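# Necklace into the jewelry box's long compartment, bangles kept out

## Task

Get the entire necklace inside the long compartment of the jewelry box, with no bangle left in that compartment.

## Robot and tools

Robot: two arms on one table. left_arm carries a left hand and stands on the +y side; right_arm carries a right hand. Calibrated bases: left_arm (0, +0.288, +0.038) m, quat_wxyz (+1.000, 0, 0, +0.026); right_arm (+0.021, -0.372, +0.031) m, quat_wxyz (+1.000, 0, 0, +0.002). A two-camera stand is fixed behind the arms. Loose objects can get a small random nudge now and then.

Frame: all positions, orientations and Hand targets use the scene frame. Its origin is at table-top height, halfway between the nominal bases. +z is up, +x points out over the table, +y toward left_arm. Image left/right does not match arm names.

Hand point: a point fixed to each palm, 0.15 m from the wrist mounting face along the fingers and 0.05 m in front of the palm. Its +z runs along straight fingers, +y out of the palm. On the right hand +x runs across the palm away from the thumb; on the left hand +x runs toward the thumb. Straight fingertips reach 0.06 to 0.07 m past the point along +z, with their centre lines 0.06 m behind it (-y). A wrist bracket on the little-finger side reaches 0.10 m across and can strike things.

One row = 28 numbers, each in [-1, 1], both arms always present: left dx, dy, dz, rx, ry, rz, then left little, ring, middle, index, thumb_bend, thumb_turn, force_limit, speed; then the same 14 for the right arm. The six pose numbers are offsets, not poses: they count from that arm's Hand target as it was when the action or move began, along scene axes, and every row of one action counts from that same start, not from the row before. 1.0 equals 0.6 m of travel or 180 degrees; rx, ry, rz form one rotation vector turning about the Hand target's position. Six zeros re-request the current Hand target. A translation longer than 1.0 gets scaled down.

Hand numbers are absolute targets: fingers and thumb_bend -1 straight, +1 curled; thumb_turn -1 beside the palm, +1 opposite the fingers. force_limit maps -1 to about 0 N and +1 to 10 N at the fingertip (15 N for the two thumb motors). speed rises from nearly zero at -1 to full at +0.48 and stays full above; full travel takes 0.49 s. For a gentle grip use speed -0.94 or lower. There is no keep-as-is value: repeat the last executed eight numbers for that hand, or, if none ran yet, its hand_measured six plus hand_force_limit and hand_speed. With thumb_turn at +1 the hand holds objects about 0.035 to 0.065 m thick, handles down to 0.025 m. A motor starts only when its target changes by 0.002 or more. To squeeze harder raise force_limit and send a target more closed than hand_measured; to loosen send one more open.

Tools:
- execute_actions(actions, cameras): actions is a list of actions; each action is up to 15 rows, one per 1/30 s step; a short action repeats its last row. An empty list returns camera images by default.
- move(target, speed, blend, blocking, cameras): target is one row or a list of up to 15 rows, every one an offset from the same starting Hand targets. speed in m/s, 0.002 to 4.3, default 0.25 (turns up to twice that in rad/s), one value or one per target. blend in m rounds corners in a list; 0 stops at each. Paths last 0.5 s minimum, 10 s maximum, and do not avoid obstacles or the other arm. Keep paths away from an arm's own base. blocking=false returns after about 0.5 s while the motion continues.
- wait(seconds 0 to 10, cameras): let time pass holding commands.
- stop(cameras): brake a running move.
- zoom_image(camera, region [x0, y0, x1, y1] in pixels, at most 504 by 504): closer look at the newest image.
- show_instructions(): reference images.
- finished_scene(scene 1 to 3): ends the scene irreversibly; the goal must hold without the robot.

Cameras: cam_high, cam_low, cam_left_wrist, cam_right_wrist, each 896x504.

Results: end_effector_position (m) and end_effector_quat_wxyz in the scene frame; Hand target, from which the next offsets count; hand_measured, hand_stopped_by (moving, target, force, stalled, fault) and hand_load_n (positive when pushed open), all in motor order; hand_force_limit, hand_speed; joint positions, velocities, torques, motor temperatures; action step readings. A move adds a move: line ending in done, off_target, moving, held or fault, with limits=paced (pose clipped) or limits=held (steps withheld). Arms often rest 1 to 3 cm short of the command, mostly low, without any contact; send the gap as a new offset. Orientation commands are clipped to 40 degrees from the measured one each step, and small turns can shift the hand point noticeably.

Avoid: anything leaving the table, dropping objects or releasing them while moving, fast impacts, pressing hard against fixed or heavy things, contact between the two arms (including one hand closing on the other's fingers), and overloading fingers by pulling, twisting or swinging loads fast. A blocked arm keeps pushing until commanded back past its hand point. Motors heat when loaded, stretched or pushing; a MOTOR HOT line appears at 85 °C, and at 100 °C the arm drops and faults for 30 to 60 s or more.

Each tool is called after "Call:" by a JSON object that holds its "api" and its "payload", one argument or row to a line.

Reference images:

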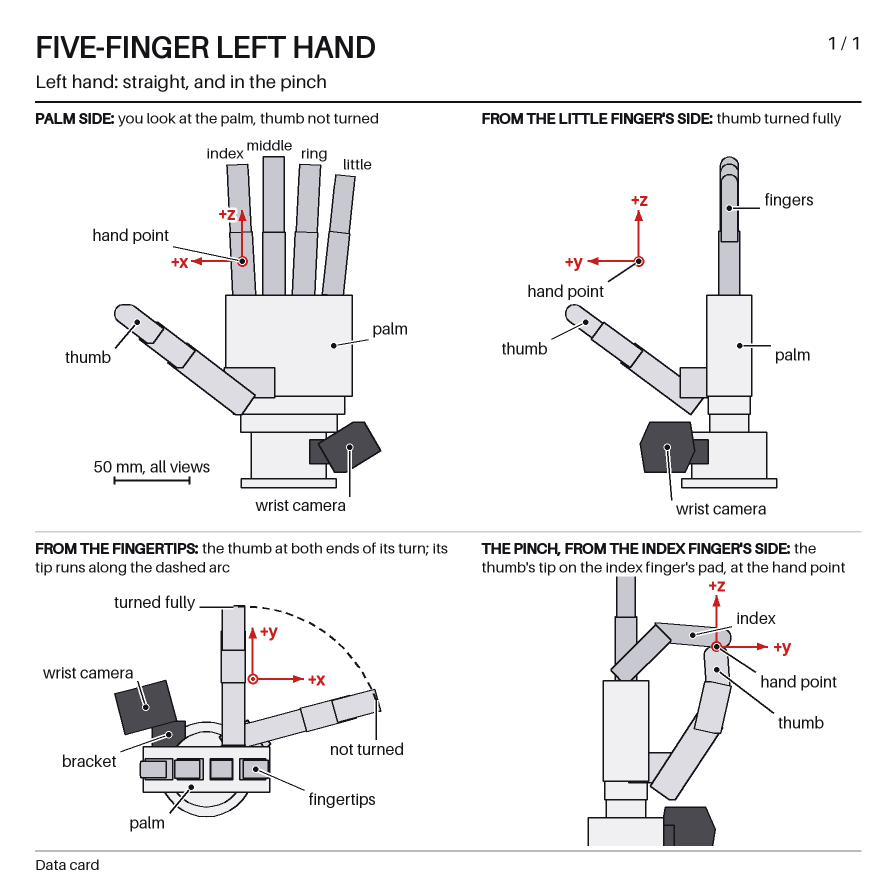

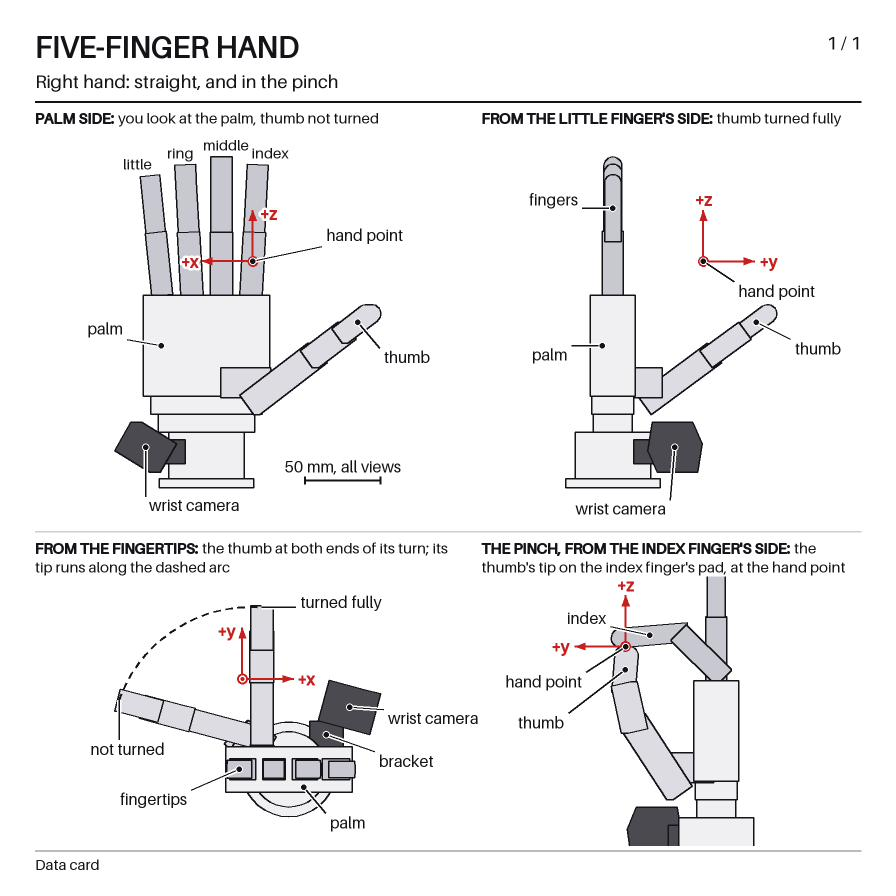

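## Session

Call:
{"api": "execute_actions", "payload": {
  "actions": []
}}

Scene clock: 0.00 s.
left_arm: end_effector_position=(+0.5851, +0.5922, +0.1907) hand_measured=(-1.000, -1.000, -1.000, -1.000, -1.000, -1.000) hand_load_n=(-0.5, +0.0, +0.0, +0.0, +0.0, +0.0) hand_stopped_by=(target, target, target, target, target, target) hand_force_limit=0.00 hand_speed=-0.80 end_effector_quat_wxyz=(-0.128, +0.102, +0.971, +0.172) | right_arm: end_effector_position=(+0.2586, -0.5548, +0.3012) hand_measured=(-1.000, -1.000, -1.000, -1.000, -1.000, -1.000) hand_load_n=(+0.0, +0.0, +0.0, +0.0, +0.0, +0.0) hand_stopped_by=(target, target, target, target, target, target) hand_force_limit=0.00 hand_speed=-0.80 end_effector_quat_wxyz=(+0.307, +0.183, +0.924, +0.138)
Joint positions: left_arm=[0.214 2.173 2.098 -1.617 -0.416 2.021] | right_arm=[-1.265 1.01 0.927 -1.421 -0.685 0.725]
Joint velocities: within noise
Joint torques (N m): no reading
Motor temperatures (°C): left_arm=[25 25 31 21 25 24] | right_arm=[32 31 27 23 20 20]
Heat: left arm: hottest elbow 31 °C; right arm: hottest waist 32 °C.
Hand target: left_arm +0.5909, +0.5938, +0.2096; -0.109, +0.098, +0.973, +0.180 | right_arm +0.2603, -0.5600, +0.3111; +0.314, +0.178, +0.924, +0.127

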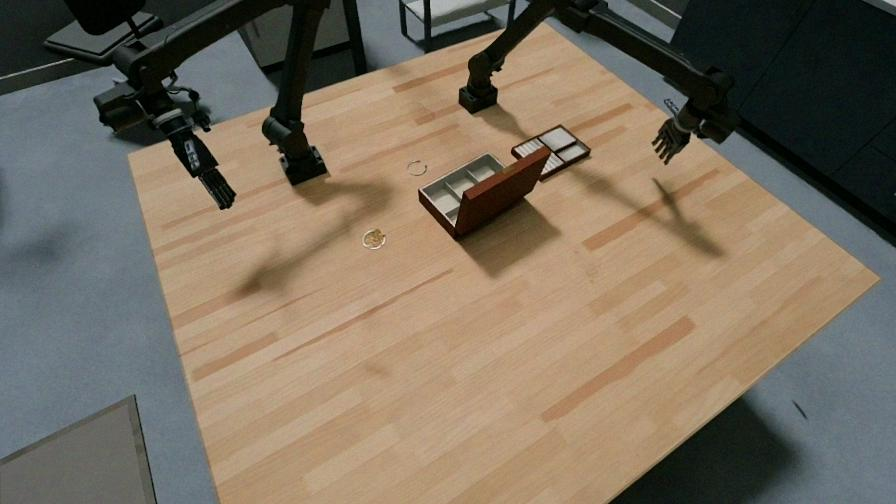

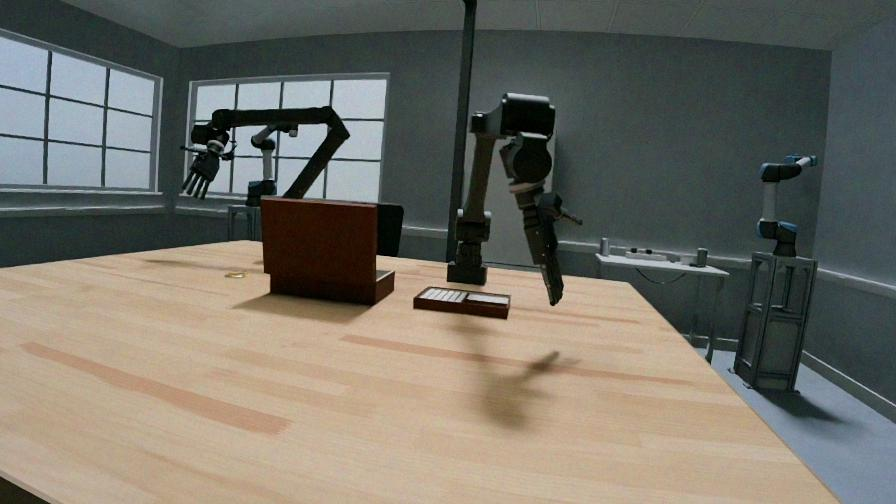

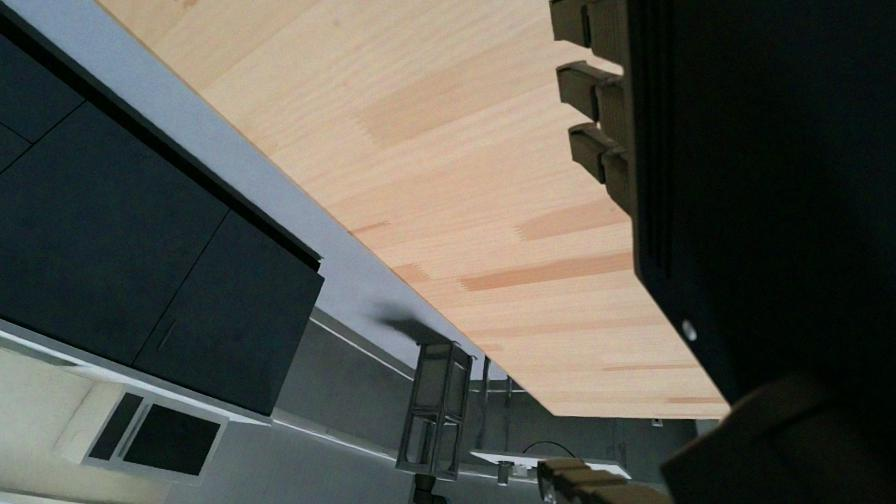

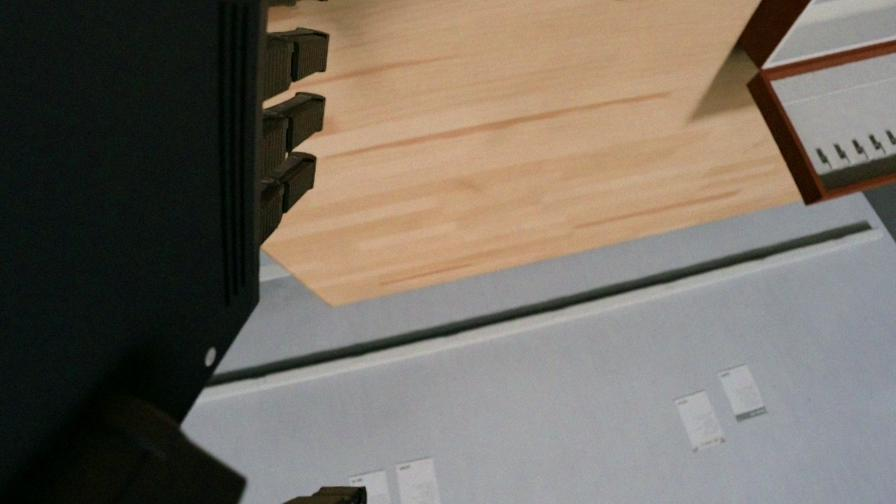

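Call:
{"api": "zoom_image", "payload": {
  "camera": "cam_high",
  "region": [340, 100, 620, 260]
}}

Call:
{"api": "zoom_image", "payload": {
  "camera": "cam_high",
  "region": [350, 215, 400, 260]
}}

Call:
{"api": "zoom_image", "payload": {
  "camera": "cam_low",
  "region": [200, 180, 520, 340]
}}

Scaled by 1.800 from the camera's 896x504 image, which has a finer 1280x720 frame.

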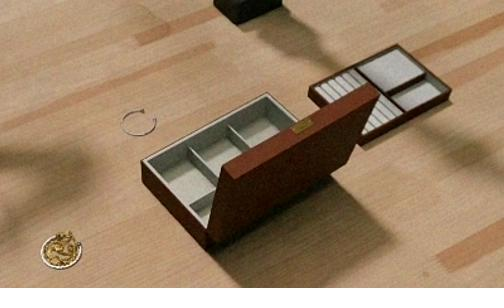

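Scaled by 10.080 from the camera's 896x504 image, which has a finer 1280x720 frame.

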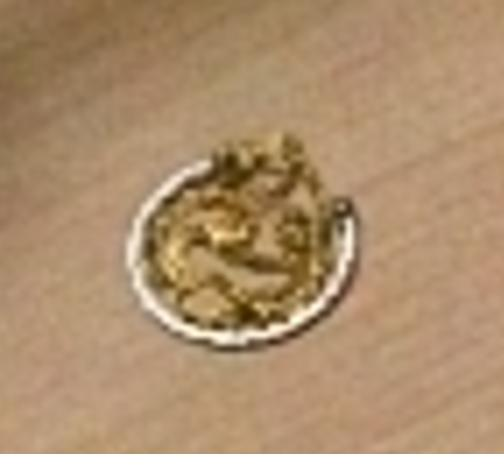

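Scaled by 1.575 from the camera's 896x504 image, which has a finer 1280x720 frame.

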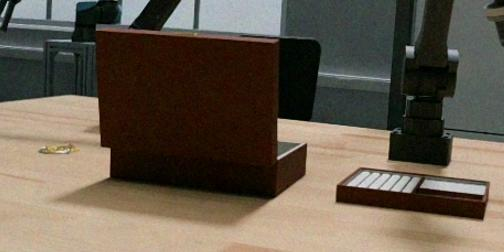

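Call:
{"api": "move", "payload": {
  "target": [0,0,0,0,0,0,-1,-1,-1,-1,-1,-1,0,-0.8,0.067,0.45,-0.15,-0.4233,-0.0424,0.4731,-1,-1,-1,-1,-1,1,0,0],
  "cameras": ["all"]
}}

Scene clock: 14.93 s.
left_arm: end_effector_position=(+0.5851, +0.5922, +0.1907) hand_measured=(-1.000, -1.000, -1.000, -1.000, -1.000, -1.000) hand_load_n=(+0.0, +0.0, +0.0, +0.0, -0.5, +0.0) hand_stopped_by=(target, target, target, target, target, target) hand_force_limit=0.00 hand_speed=-0.80 end_effector_quat_wxyz=(-0.128, +0.102, +0.971, +0.172) | right_arm: end_effector_position=(+0.2951, -0.2943, +0.2195) hand_measured=(-1.000, -1.000, -1.000, -1.000, -1.000, +1.000) hand_load_n=(+0.0, -0.5, +0.0, +0.0, +0.0, +0.0) hand_stopped_by=(target, target, target, target, target, target) hand_force_limit=0.00 hand_speed=0.00 end_effector_quat_wxyz=(-0.237, +0.657, -0.675, +0.238)
Joint positions: left_arm=[0.214 2.173 2.098 -1.617 -0.416 2.021] | right_arm=[0.236 0.699 0.721 -0.924 0.16 0.211]
Joint torques (N m): left_arm=[0.67 -21.77 8.94 -0.13 -0.34 0] | right_arm=[1.85 0.09 8.84 2.21 0.18 -0.11]
Heat: left arm: hottest elbow 33 °C; right arm: hottest waist 32 °C.
Hand target: left_arm +0.5909, +0.5938, +0.2096; -0.109, +0.098, +0.973, +0.180 | right_arm +0.3004, -0.2899, +0.2211; -0.242, +0.664, -0.664, +0.242
Off the commanded pose: left_arm 0.020 m, 2 deg | right_arm 0.007 m, 2 deg.
move: off_target (left_arm)

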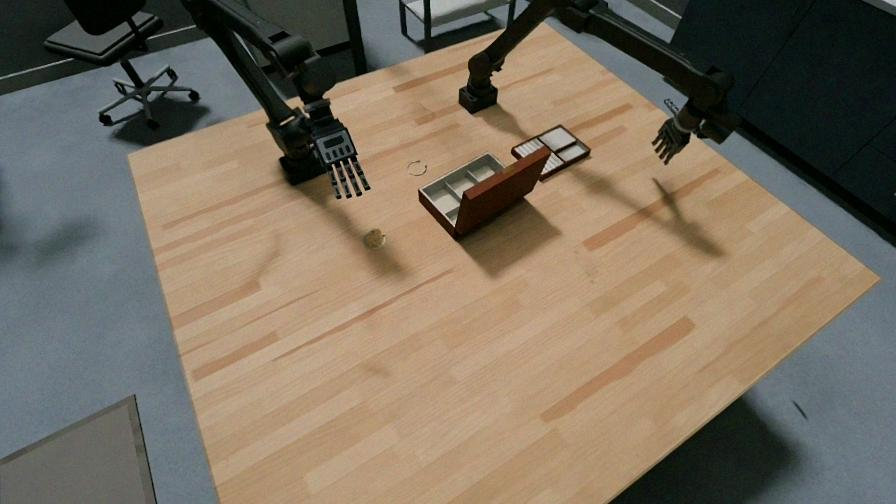

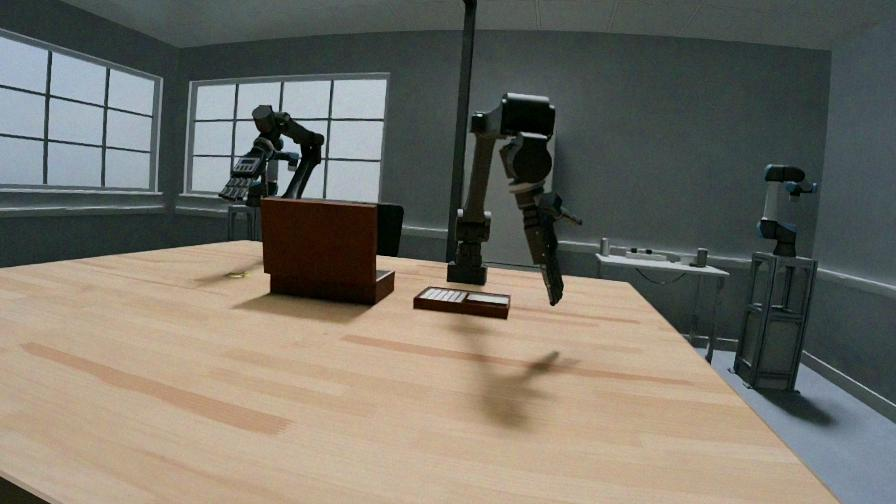

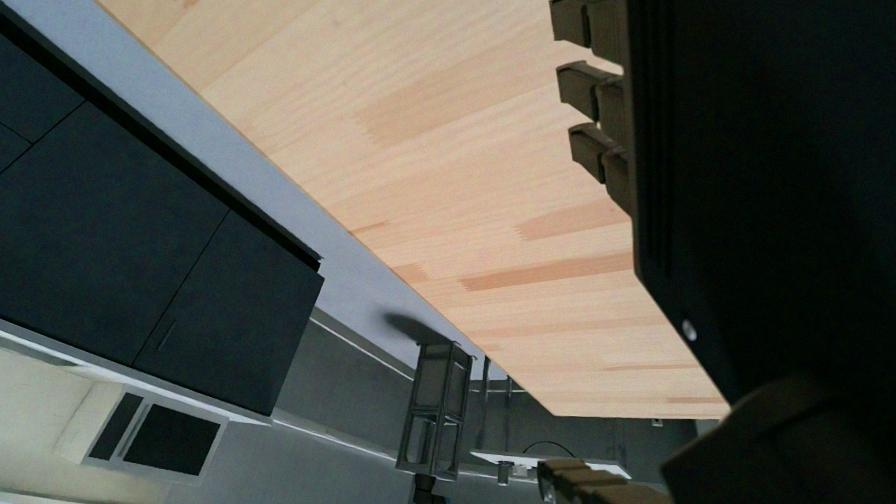

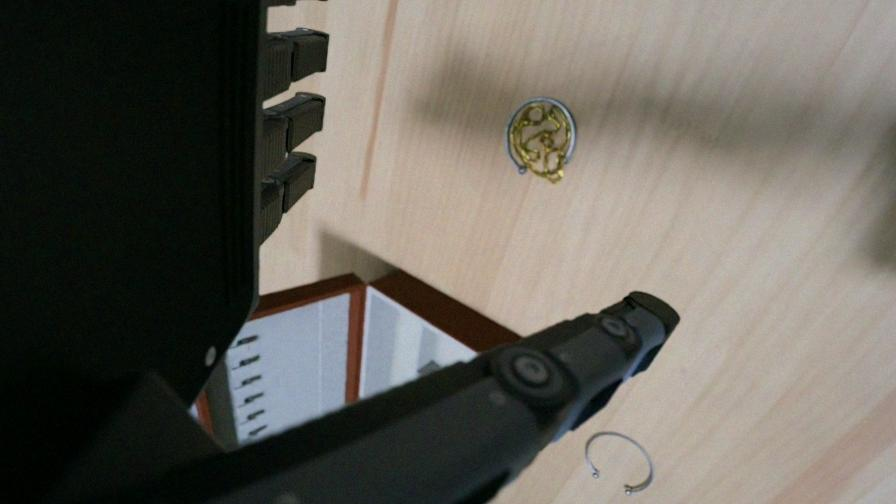

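Call:
{"api": "zoom_image", "payload": {
  "camera": "cam_right_wrist",
  "region": [480, 70, 610, 210]
}}

Call:
{"api": "zoom_image", "payload": {
  "camera": "cam_high",
  "region": [350, 100, 620, 260]
}}

Scaled by 3.600 from the camera's 896x504 image, which has a finer 1280x720 frame.

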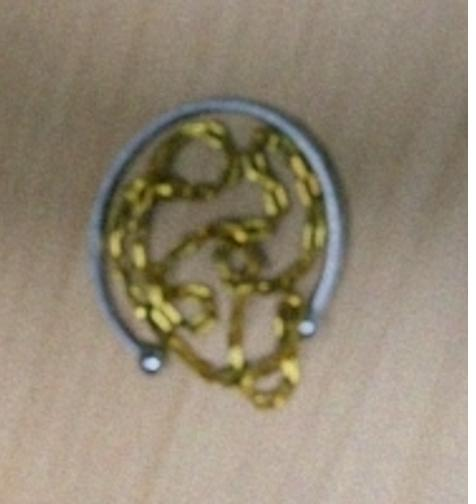

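Scaled by 1.867 from the camera's 896x504 image, which has a finer 1280x720 frame.

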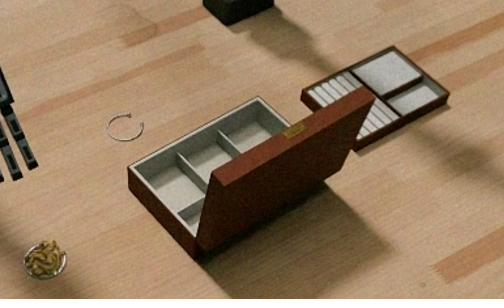

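Call:
{"api": "move", "payload": {
  "target": [0,0,0,0,0,0,-1,-1,-1,-1,-1,-1,0,-0.8,0.03,0.01,-0.05,0,-0.13,0,-1,-1,0,0,0,1,0,0],
  "cameras": ["cam_right_wrist","cam_high"]
}}

Scene clock: 23.17 s.
left_arm: end_effector_position=(+0.5851, +0.5922, +0.1907) hand_measured=(-1.000, -1.000, -1.000, -1.000, -1.000, -1.000) hand_load_n=(+0.0, +0.0, +0.0, +0.0, +0.0, +0.0) hand_stopped_by=(target, target, target, target, target, target) hand_force_limit=0.00 hand_speed=-0.80 end_effector_quat_wxyz=(-0.128, +0.102, +0.971, +0.172) | right_arm: end_effector_position=(+0.3157, -0.2886, +0.1830) hand_measured=(-1.000, -1.000, +0.000, +0.000, +0.000, +1.000) hand_load_n=(+0.0, +0.0, +0.0, +0.0, +0.5, +0.0) hand_stopped_by=(target, target, target, target, target, target) hand_force_limit=0.00 hand_speed=0.00 end_effector_quat_wxyz=(-0.358, +0.601, -0.614, +0.365)
Joint positions: left_arm=[0.214 2.173 2.098 -1.617 -0.416 2.021] | right_arm=[0.349 0.482 0.398 -0.443 0.325 0.185]
Joint torques (N m): left_arm=[0.56 -21.77 8.88 -0.14 -0.35 0] | right_arm=[1.9 0.03 8.88 2.65 0.2 -0.1]
Heat: left arm: hottest elbow 34 °C; right arm: hottest waist 32 °C.
Hand target: left_arm +0.5909, +0.5938, +0.2096; -0.109, +0.098, +0.973, +0.180 | right_arm +0.3185, -0.2840, +0.1911; -0.372, +0.602, -0.601, +0.372
Off the commanded pose: left_arm 0.020 m, 2 deg | right_arm 0.010 m, 2 deg.
move: off_target (left_arm)
Images, in order (width x height): cam_high 896x504, cam_right_wrist 896x504.

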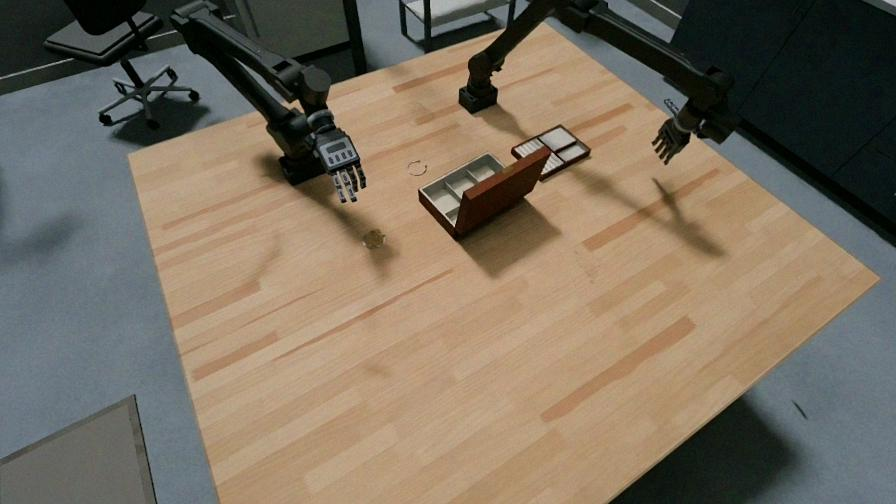

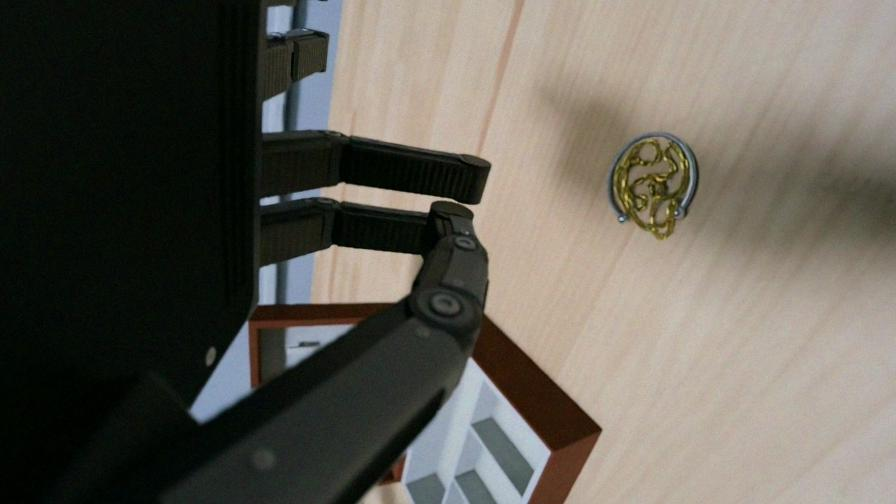

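Call:
{"api": "move", "payload": {
  "target": [0,0,0,0,0,0,-1,-1,-1,-1,-1,-1,0,-0.8,0,0,0,0,0,0,-1,-1,0.6,0.6,0,1,-0.5,-0.8],
  "cameras": ["cam_right_wrist"]
}}

Scene clock: 24.43 s.
left_arm: end_effector_position=(+0.5851, +0.5922, +0.1907) hand_measured=(-1.000, -1.000, -1.000, -1.000, -1.000, -1.000) hand_load_n=(+0.0, +0.0, +0.0, +0.0, +0.0, +0.0) hand_stopped_by=(target, target, target, target, target, target) hand_force_limit=0.00 hand_speed=-0.80 end_effector_quat_wxyz=(-0.128, +0.102, +0.971, +0.172) | right_arm: end_effector_position=(+0.3158, -0.2886, +0.1830) hand_measured=(-1.000, -1.000, +0.236, +0.238, +0.000, +1.000) hand_load_n=(-0.5, +0.0, +8.5, +4.0, +1.0, +0.0) hand_stopped_by=(target, target, force, force, target, target) hand_force_limit=-0.50 hand_speed=-0.80 end_effector_quat_wxyz=(-0.359, +0.602, -0.613, +0.365)
Joint positions: left_arm=[0.214 2.173 2.098 -1.617 -0.416 2.021] | right_arm=[0.349 0.482 0.398 -0.443 0.325 0.184]
Joint torques (N m): left_arm=[0.5 -21.77 8.94 -0.13 -0.35 0] | right_arm=[1.85 0.09 8.88 2.66 0.19 -0.1]
Heat: left arm: hottest elbow 34 °C; right arm: hottest waist 31 °C.
Hand target: left_arm +0.5909, +0.5938, +0.2096; -0.109, +0.098, +0.973, +0.180 | right_arm +0.3184, -0.2840, +0.1910; -0.371, +0.602, -0.602, +0.372
Off the commanded pose: left_arm 0.020 m, 2 deg | right_arm 0.010 m, 2 deg.
move: off_target (left_arm)
Images, in order (width x height): cam_right_wrist 896x504.

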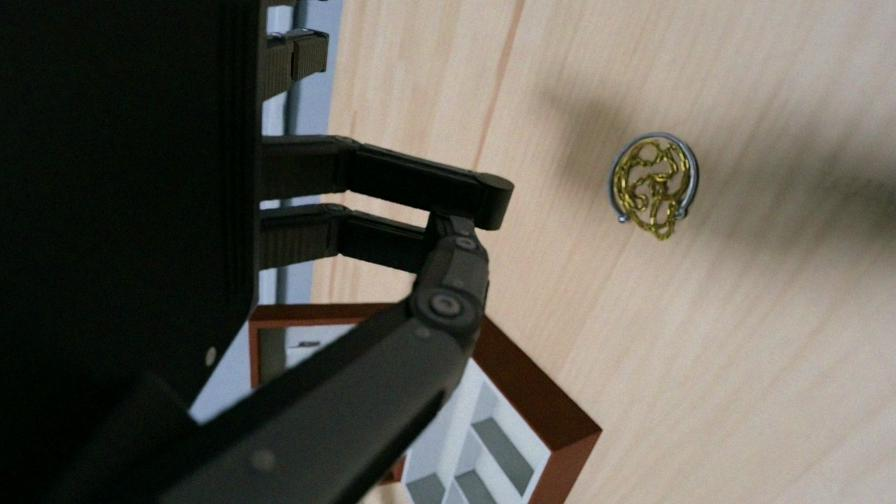

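Call:
{"api": "move", "payload": {
  "target": [0,0,0,0,0,0,-1,-1,-1,-1,-1,-1,0,-0.8,0.051,0.008,-0.2,0,0,0,-1,-1,-0.2,-0.2,-0.1,1,-0.5,0],
  "cameras": ["cam_right_wrist","cam_high"]
}}

Call:
{"api": "zoom_image", "payload": {
  "camera": "cam_high",
  "region": [310, 150, 440, 270]
}}

Scene clock: 27.20 s.
left_arm: end_effector_position=(+0.5851, +0.5922, +0.1907) hand_measured=(-1.000, -1.000, -1.000, -1.000, -1.000, -1.000) hand_load_n=(+0.0, +0.0, +0.0, +0.0, +0.0, +0.0) hand_stopped_by=(target, target, target, target, target, target) hand_force_limit=0.00 hand_speed=-0.80 end_effector_quat_wxyz=(-0.128, +0.102, +0.971, +0.172) | right_arm: end_effector_position=(+0.3413, -0.2761, +0.0665) hand_measured=(-1.000, -1.000, -0.200, -0.200, -0.100, +1.000) hand_load_n=(+0.0, +0.0, +0.0, +0.0, +0.0, +0.0) hand_stopped_by=(target, target, target, target, target, target) hand_force_limit=-0.50 hand_speed=0.00 end_effector_quat_wxyz=(-0.368, +0.606, -0.604, +0.364)
Joint positions: left_arm=[0.214 2.173 2.098 -1.617 -0.416 2.021] | right_arm=[0.347 0.896 0.168 0.221 0.302 0.168]
Joint torques (N m): left_arm=[0.56 -21.89 9.07 -0.1 -0.36 0.01] | right_arm=[-0.26 -0.15 7.65 2.69 -0.06 -0.1]
Heat: left arm: hottest elbow 34 °C; right arm: hottest waist 31 °C.
Hand target: left_arm +0.5909, +0.5938, +0.2096; -0.109, +0.098, +0.973, +0.180 | right_arm +0.3490, -0.2791, +0.0710; -0.372, +0.602, -0.602, +0.372
Off the commanded pose: left_arm 0.020 m, 2 deg | right_arm 0.009 m, 1 deg.
move: off_target (left_arm)
Images, in order (width x height): cam_high 896x504, cam_right_wrist 896x504.

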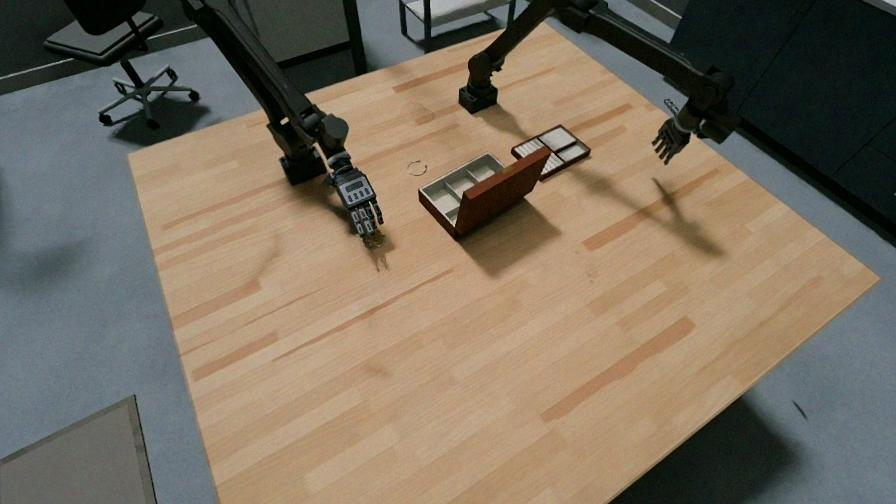

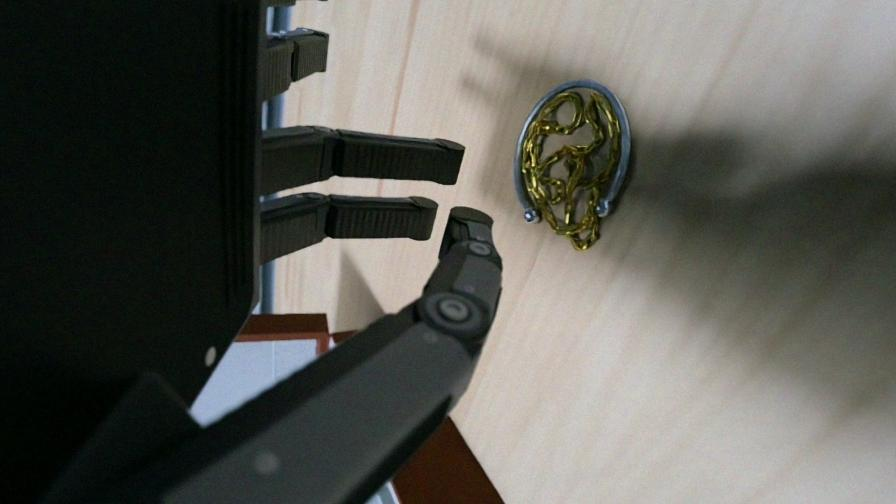

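Scaled by 3.877 from the camera's 896x504 image, which has a finer 1280x720 frame.

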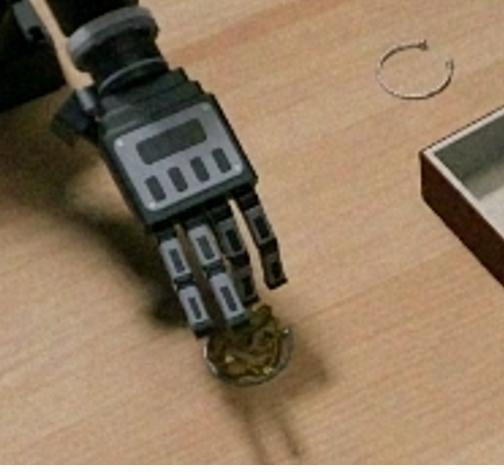

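Call:
{"api": "move", "payload": {
  "target": [0,0,0,0,0,0,-1,-1,-1,-1,-1,-1,0,-0.8,0.008,-0.010,-0.058,0,0,0,-1,-1,-0.2,-0.2,-0.1,1,-0.5,0],
  "cameras": ["cam_right_wrist","cam_low"],
  "speed": 0.08
}}

Call:
{"api": "zoom_image", "payload": {
  "camera": "cam_low",
  "region": [160, 200, 320, 300]
}}

Scene clock: 29.47 s.
left_arm: end_effector_position=(+0.5851, +0.5922, +0.1907) hand_measured=(-1.000, -1.000, -1.000, -1.000, -1.000, -1.000) hand_load_n=(+0.0, +0.0, +0.0, +0.0, +0.0, +0.0) hand_stopped_by=(target, target, target, target, target, target) hand_force_limit=0.00 hand_speed=-0.80 end_effector_quat_wxyz=(-0.128, +0.102, +0.971, +0.172) | right_arm: end_effector_position=(+0.3508, -0.2803, +0.0363) hand_measured=(-1.000, -1.000, -0.200, -0.200, -0.100, +1.000) hand_load_n=(+0.0, -0.5, +0.0, +0.0, +0.0, +0.0) hand_stopped_by=(target, target, target, target, target, target) hand_force_limit=-0.50 hand_speed=0.00 end_effector_quat_wxyz=(-0.372, +0.604, -0.603, +0.365)
Joint positions: left_arm=[0.214 2.173 2.098 -1.617 -0.416 2.021] | right_arm=[0.309 1.125 0.134 0.499 0.269 0.15]
Joint torques (N m): left_arm=[0.73 -22.01 8.98 -0.14 -0.36 0] | right_arm=[-0.26 -1.26 5.55 2.7 -0.07 -0.1]
Heat: left arm: hottest elbow 34 °C; right arm: hottest waist 31 °C.
Hand target: left_arm +0.5909, +0.5938, +0.2096; -0.109, +0.098, +0.973, +0.180 | right_arm +0.3539, -0.2851, +0.0363; -0.372, +0.601, -0.602, +0.372
Off the commanded pose: left_arm 0.020 m, 2 deg | right_arm 0.006 m, 1 deg.
move: off_target (left_arm)
Images, in order (width x height): cam_low 896x504, cam_right_wrist 896x504.

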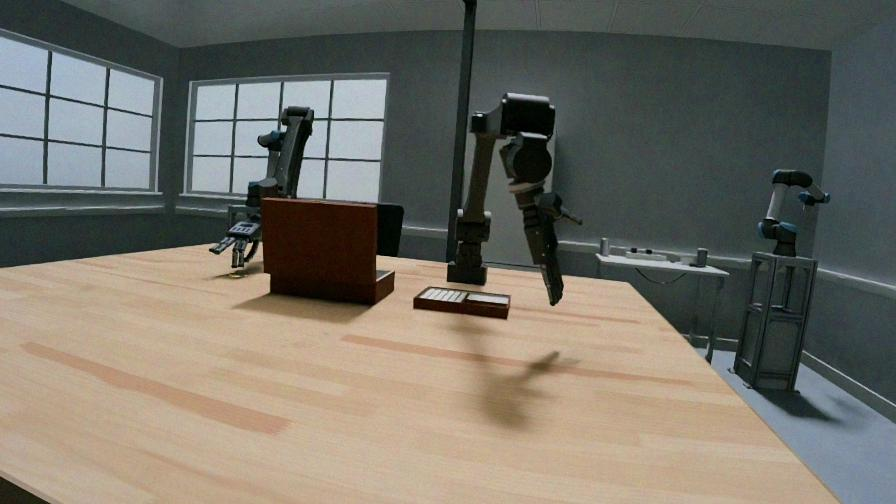

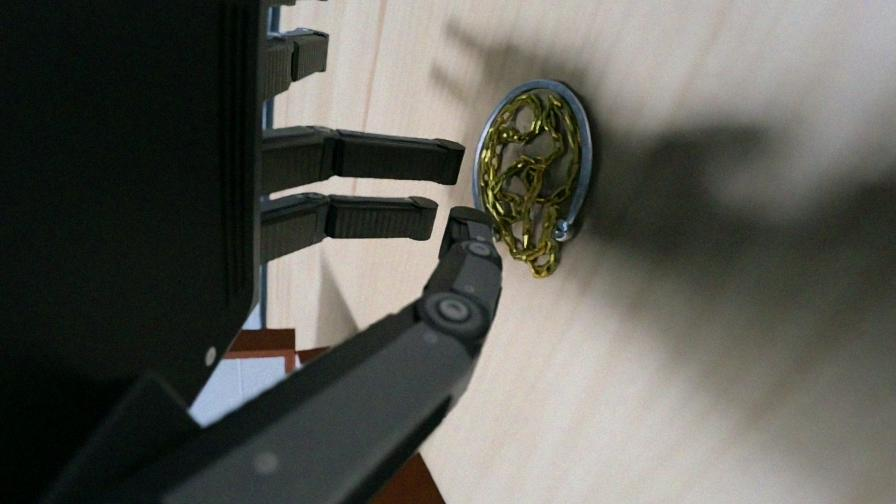

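Scaled by 3.150 from the camera's 896x504 image, which has a finer 1280x720 frame.

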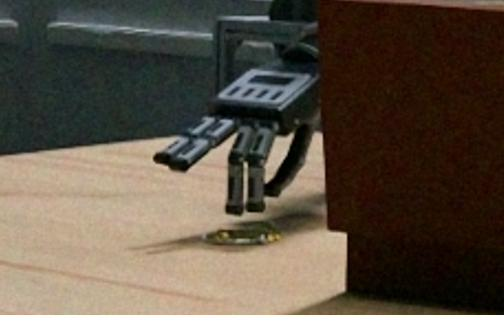

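Call:
{"api": "wait", "payload": {
  "seconds": 0,
  "cameras": ["cam_high"]
}}

Call:
{"api": "zoom_image", "payload": {
  "camera": "cam_high",
  "region": [345, 200, 415, 260]
}}

Scene clock: 30.77 s.
left_arm: end_effector_position=(+0.5851, +0.5922, +0.1907) hand_measured=(-1.000, -1.000, -1.000, -1.000, -1.000, -1.000) hand_load_n=(+0.0, +0.0, +0.0, +0.0, +0.0, +0.0) hand_stopped_by=(target, target, target, target, target, target) hand_force_limit=0.00 hand_speed=-0.80 end_effector_quat_wxyz=(-0.128, +0.102, +0.971, +0.172) | right_arm: end_effector_position=(+0.3507, -0.2803, +0.0363) hand_measured=(-1.000, -1.000, -0.200, -0.200, -0.100, +1.000) hand_load_n=(+0.0, +0.0, +0.0, +0.0, +0.0, -0.5) hand_stopped_by=(target, target, target, target, target, target) hand_force_limit=-0.50 hand_speed=0.00 end_effector_quat_wxyz=(-0.372, +0.604, -0.603, +0.365)
Joint positions: left_arm=[0.214 2.173 2.098 -1.617 -0.416 2.021] | right_arm=[0.309 1.125 0.134 0.499 0.269 0.15]
Joint torques (N m): left_arm=[0.5 -21.71 9.01 -0.1 -0.35 0] | right_arm=[-0.26 -1.2 5.55 2.7 -0.07 -0.1]
Heat: left arm: hottest elbow 34 °C; right arm: hottest waist 31 °C.
Hand target: left_arm +0.5909, +0.5938, +0.2096; -0.109, +0.098, +0.973, +0.180 | right_arm +0.3538, -0.2852, +0.0362; -0.371, +0.602, -0.601, +0.372
Off the commanded pose: left_arm 0.020 m, 2 deg | right_arm 0.006 m, 1 deg.
Images, in order (width x height): cam_high 896x504.

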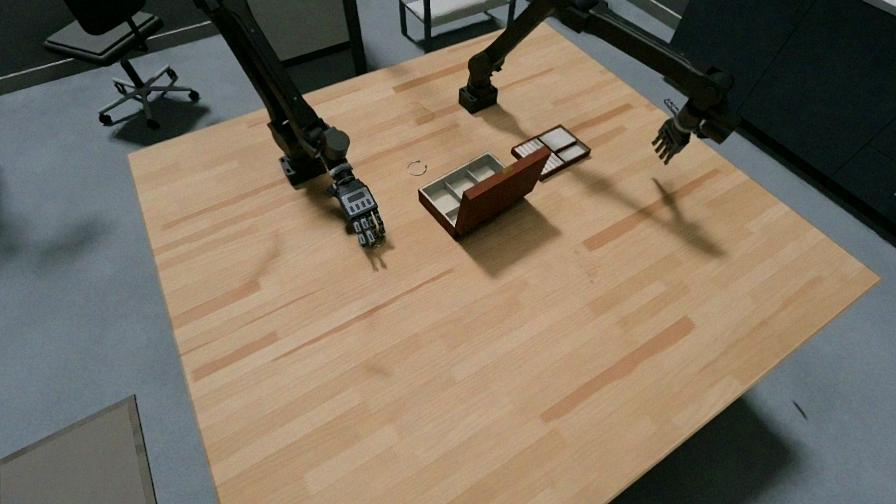

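Scaled by 7.200 from the camera's 896x504 image, which has a finer 1280x720 frame.

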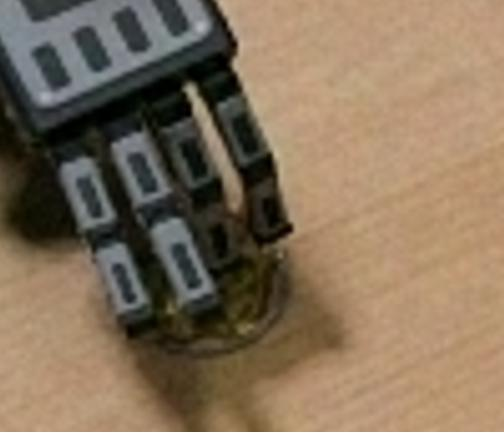

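Call:
{"api": "move", "payload": {
  "target": [0,0,0,0,0,0,-1,-1,-1,-1,-1,-1,0,-0.8,0.018,-0.020,-0.017,0,0,0,-1,-1,-0.2,-0.2,-0.1,1,-0.5,0],
  "cameras": ["cam_right_wrist","cam_low","cam_high"],
  "speed": 0.08
}}

Call:
{"api": "zoom_image", "payload": {
  "camera": "cam_low",
  "region": [190, 210, 290, 290]
}}

Call:
{"api": "zoom_image", "payload": {
  "camera": "cam_high",
  "region": [345, 200, 415, 260]
}}

Scene clock: 33.50 s.
left_arm: end_effector_position=(+0.5851, +0.5922, +0.1907) hand_measured=(-1.000, -1.000, -1.000, -1.000, -1.000, -1.000) hand_load_n=(-0.5, +0.0, +0.0, +0.0, +0.0, +0.0) hand_stopped_by=(target, target, target, target, target, target) hand_force_limit=0.00 hand_speed=-0.80 end_effector_quat_wxyz=(-0.128, +0.102, +0.971, +0.172) | right_arm: end_effector_position=(+0.3584, -0.2930, +0.0235) hand_measured=(-1.000, -1.000, -0.200, -0.200, -0.100, +1.000) hand_load_n=(+0.0, +0.0, +0.0, +0.0, +0.0, +0.0) hand_stopped_by=(target, target, target, target, target, target) hand_force_limit=-0.50 hand_speed=0.00 end_effector_quat_wxyz=(-0.370, +0.605, -0.604, +0.364)
Joint positions: left_arm=[0.214 2.173 2.098 -1.617 -0.416 2.021] | right_arm=[0.236 1.232 0.134 0.608 0.205 0.116]
Joint torques (N m): left_arm=[0.44 -21.89 8.94 -0.18 -0.36 -0.01] | right_arm=[-0.26 -1.79 5.42 2.7 -0.1 -0.1]
Heat: left arm: hottest elbow 34 °C; right arm: hottest waist 31 °C.
Hand target: left_arm +0.5909, +0.5938, +0.2096; -0.109, +0.098, +0.973, +0.180 | right_arm +0.3646, -0.2972, +0.0260; -0.371, +0.602, -0.601, +0.372
Off the commanded pose: left_arm 0.020 m, 2 deg | right_arm 0.008 m, 1 deg.
move: off_target (left_arm)
Images, in order (width x height): cam_high 896x504, cam_low 896x504, cam_right_wrist 896x504.

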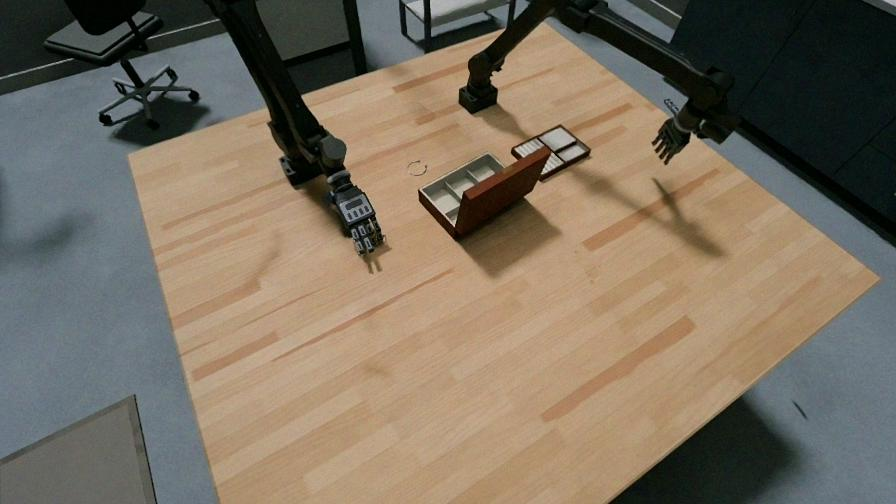

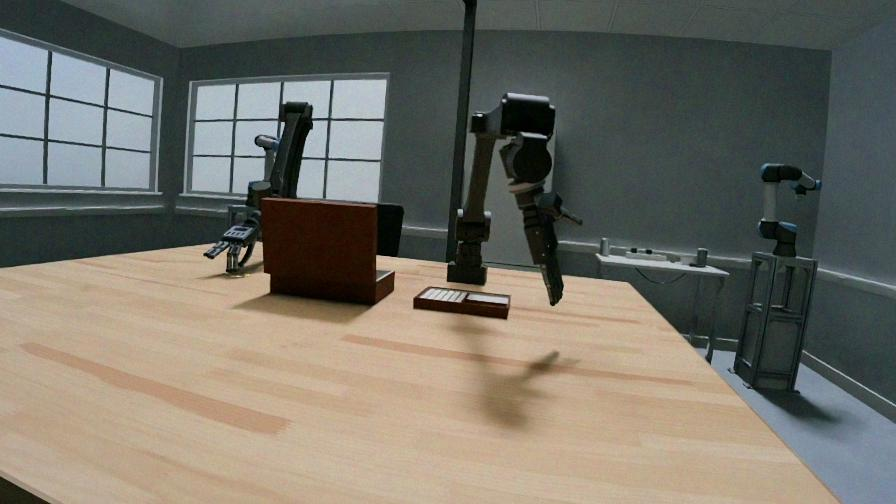

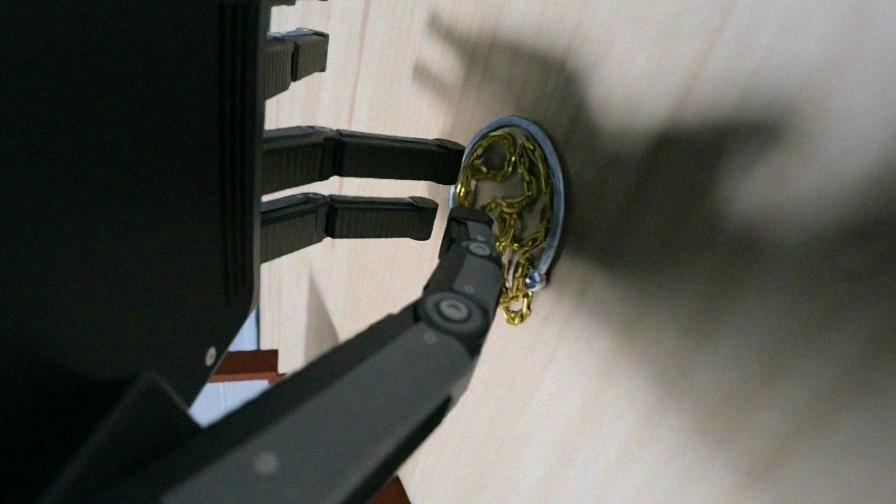

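Scaled by 5.040 from the camera's 896x504 image, which has a finer 1280x720 frame.

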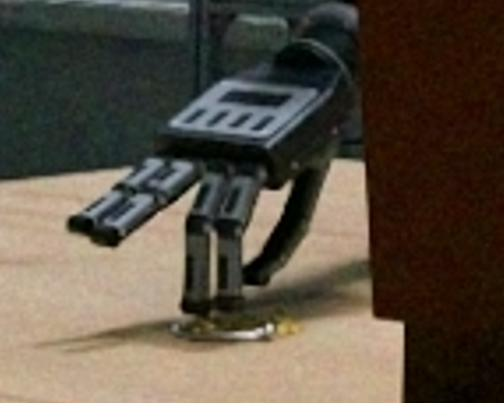

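Scaled by 7.200 from the camera's 896x504 image, which has a finer 1280x720 frame.

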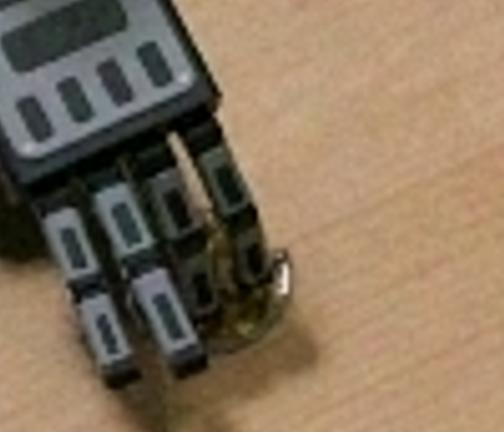

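Call:
{"api": "move", "payload": {
  "target": [0,0,0,0,0,0,-1,-1,-1,-1,-1,-1,0,-0.8,0.0,0.004,-0.012,0,0,0,-1,-1,-0.2,-0.2,-0.1,1,-0.5,0],
  "cameras": ["cam_right_wrist","cam_low"],
  "speed": 0.05
}}

Call:
{"api": "zoom_image", "payload": {
  "camera": "cam_low",
  "region": [190, 210, 290, 290]
}}

Scene clock: 35.27 s.
left_arm: end_effector_position=(+0.5851, +0.5922, +0.1907) hand_measured=(-1.000, -1.000, -1.000, -1.000, -1.000, -1.000) hand_load_n=(+0.0, +0.0, +0.0, +0.0, +0.0, +0.0) hand_stopped_by=(target, target, target, target, target, target) hand_force_limit=0.00 hand_speed=-0.80 end_effector_quat_wxyz=(-0.128, +0.102, +0.971, +0.172) | right_arm: end_effector_position=(+0.3625, -0.2929, +0.0199) hand_measured=(-1.000, -1.000, -0.200, -0.200, -0.100, +1.000) hand_load_n=(+0.0, +0.0, +0.0, +0.0, +0.0, +0.0) hand_stopped_by=(target, target, target, target, target, target) hand_force_limit=-0.50 hand_speed=0.00 end_effector_quat_wxyz=(-0.373, +0.602, -0.603, +0.368)
Joint positions: left_arm=[0.214 2.173 2.098 -1.617 -0.416 2.021] | right_arm=[0.236 1.287 0.134 0.674 0.209 0.115]
Joint torques (N m): left_arm=[0.79 -21.6 8.98 -0.2 -0.35 0] | right_arm=[0.56 -1.73 4.78 2.47 0.13 -0.05]
Heat: left arm: hottest elbow 34 °C; right arm: hottest waist 31 °C.
Hand target: left_arm +0.5909, +0.5938, +0.2096; -0.109, +0.098, +0.973, +0.180 | right_arm +0.3647, -0.2948, +0.0189; -0.372, +0.602, -0.601, +0.372
Off the commanded pose: left_arm 0.020 m, 2 deg | right_arm 0.003 m, 1 deg.
move: off_target (left_arm)
Images, in order (width x height): cam_low 896x504, cam_right_wrist 896x504.

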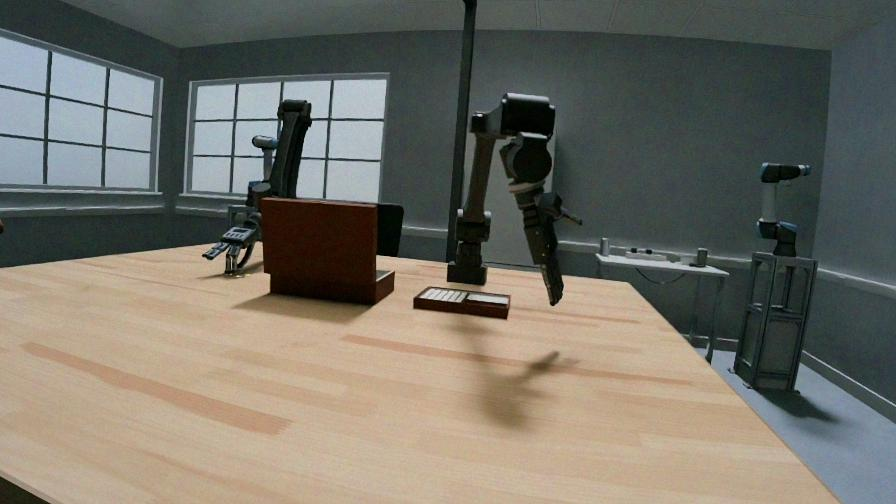

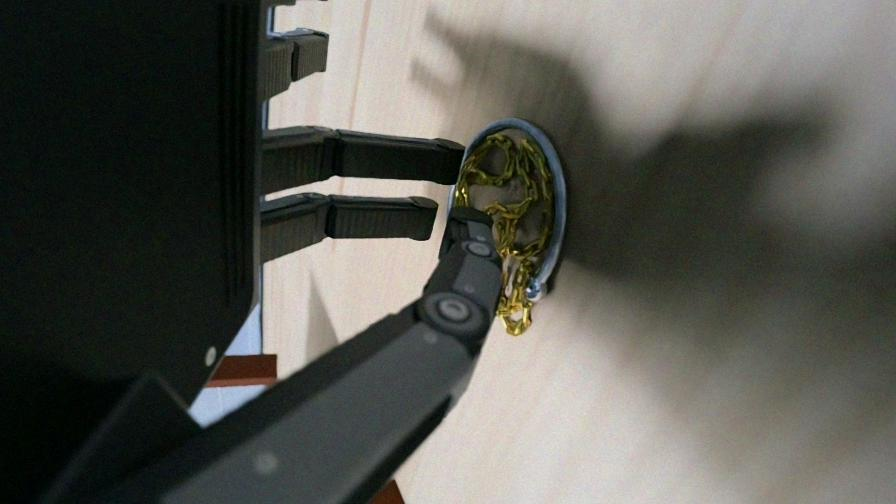

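Scaled by 5.040 from the camera's 896x504 image, which has a finer 1280x720 frame.

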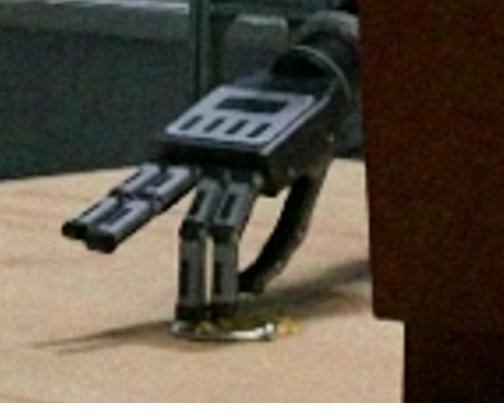

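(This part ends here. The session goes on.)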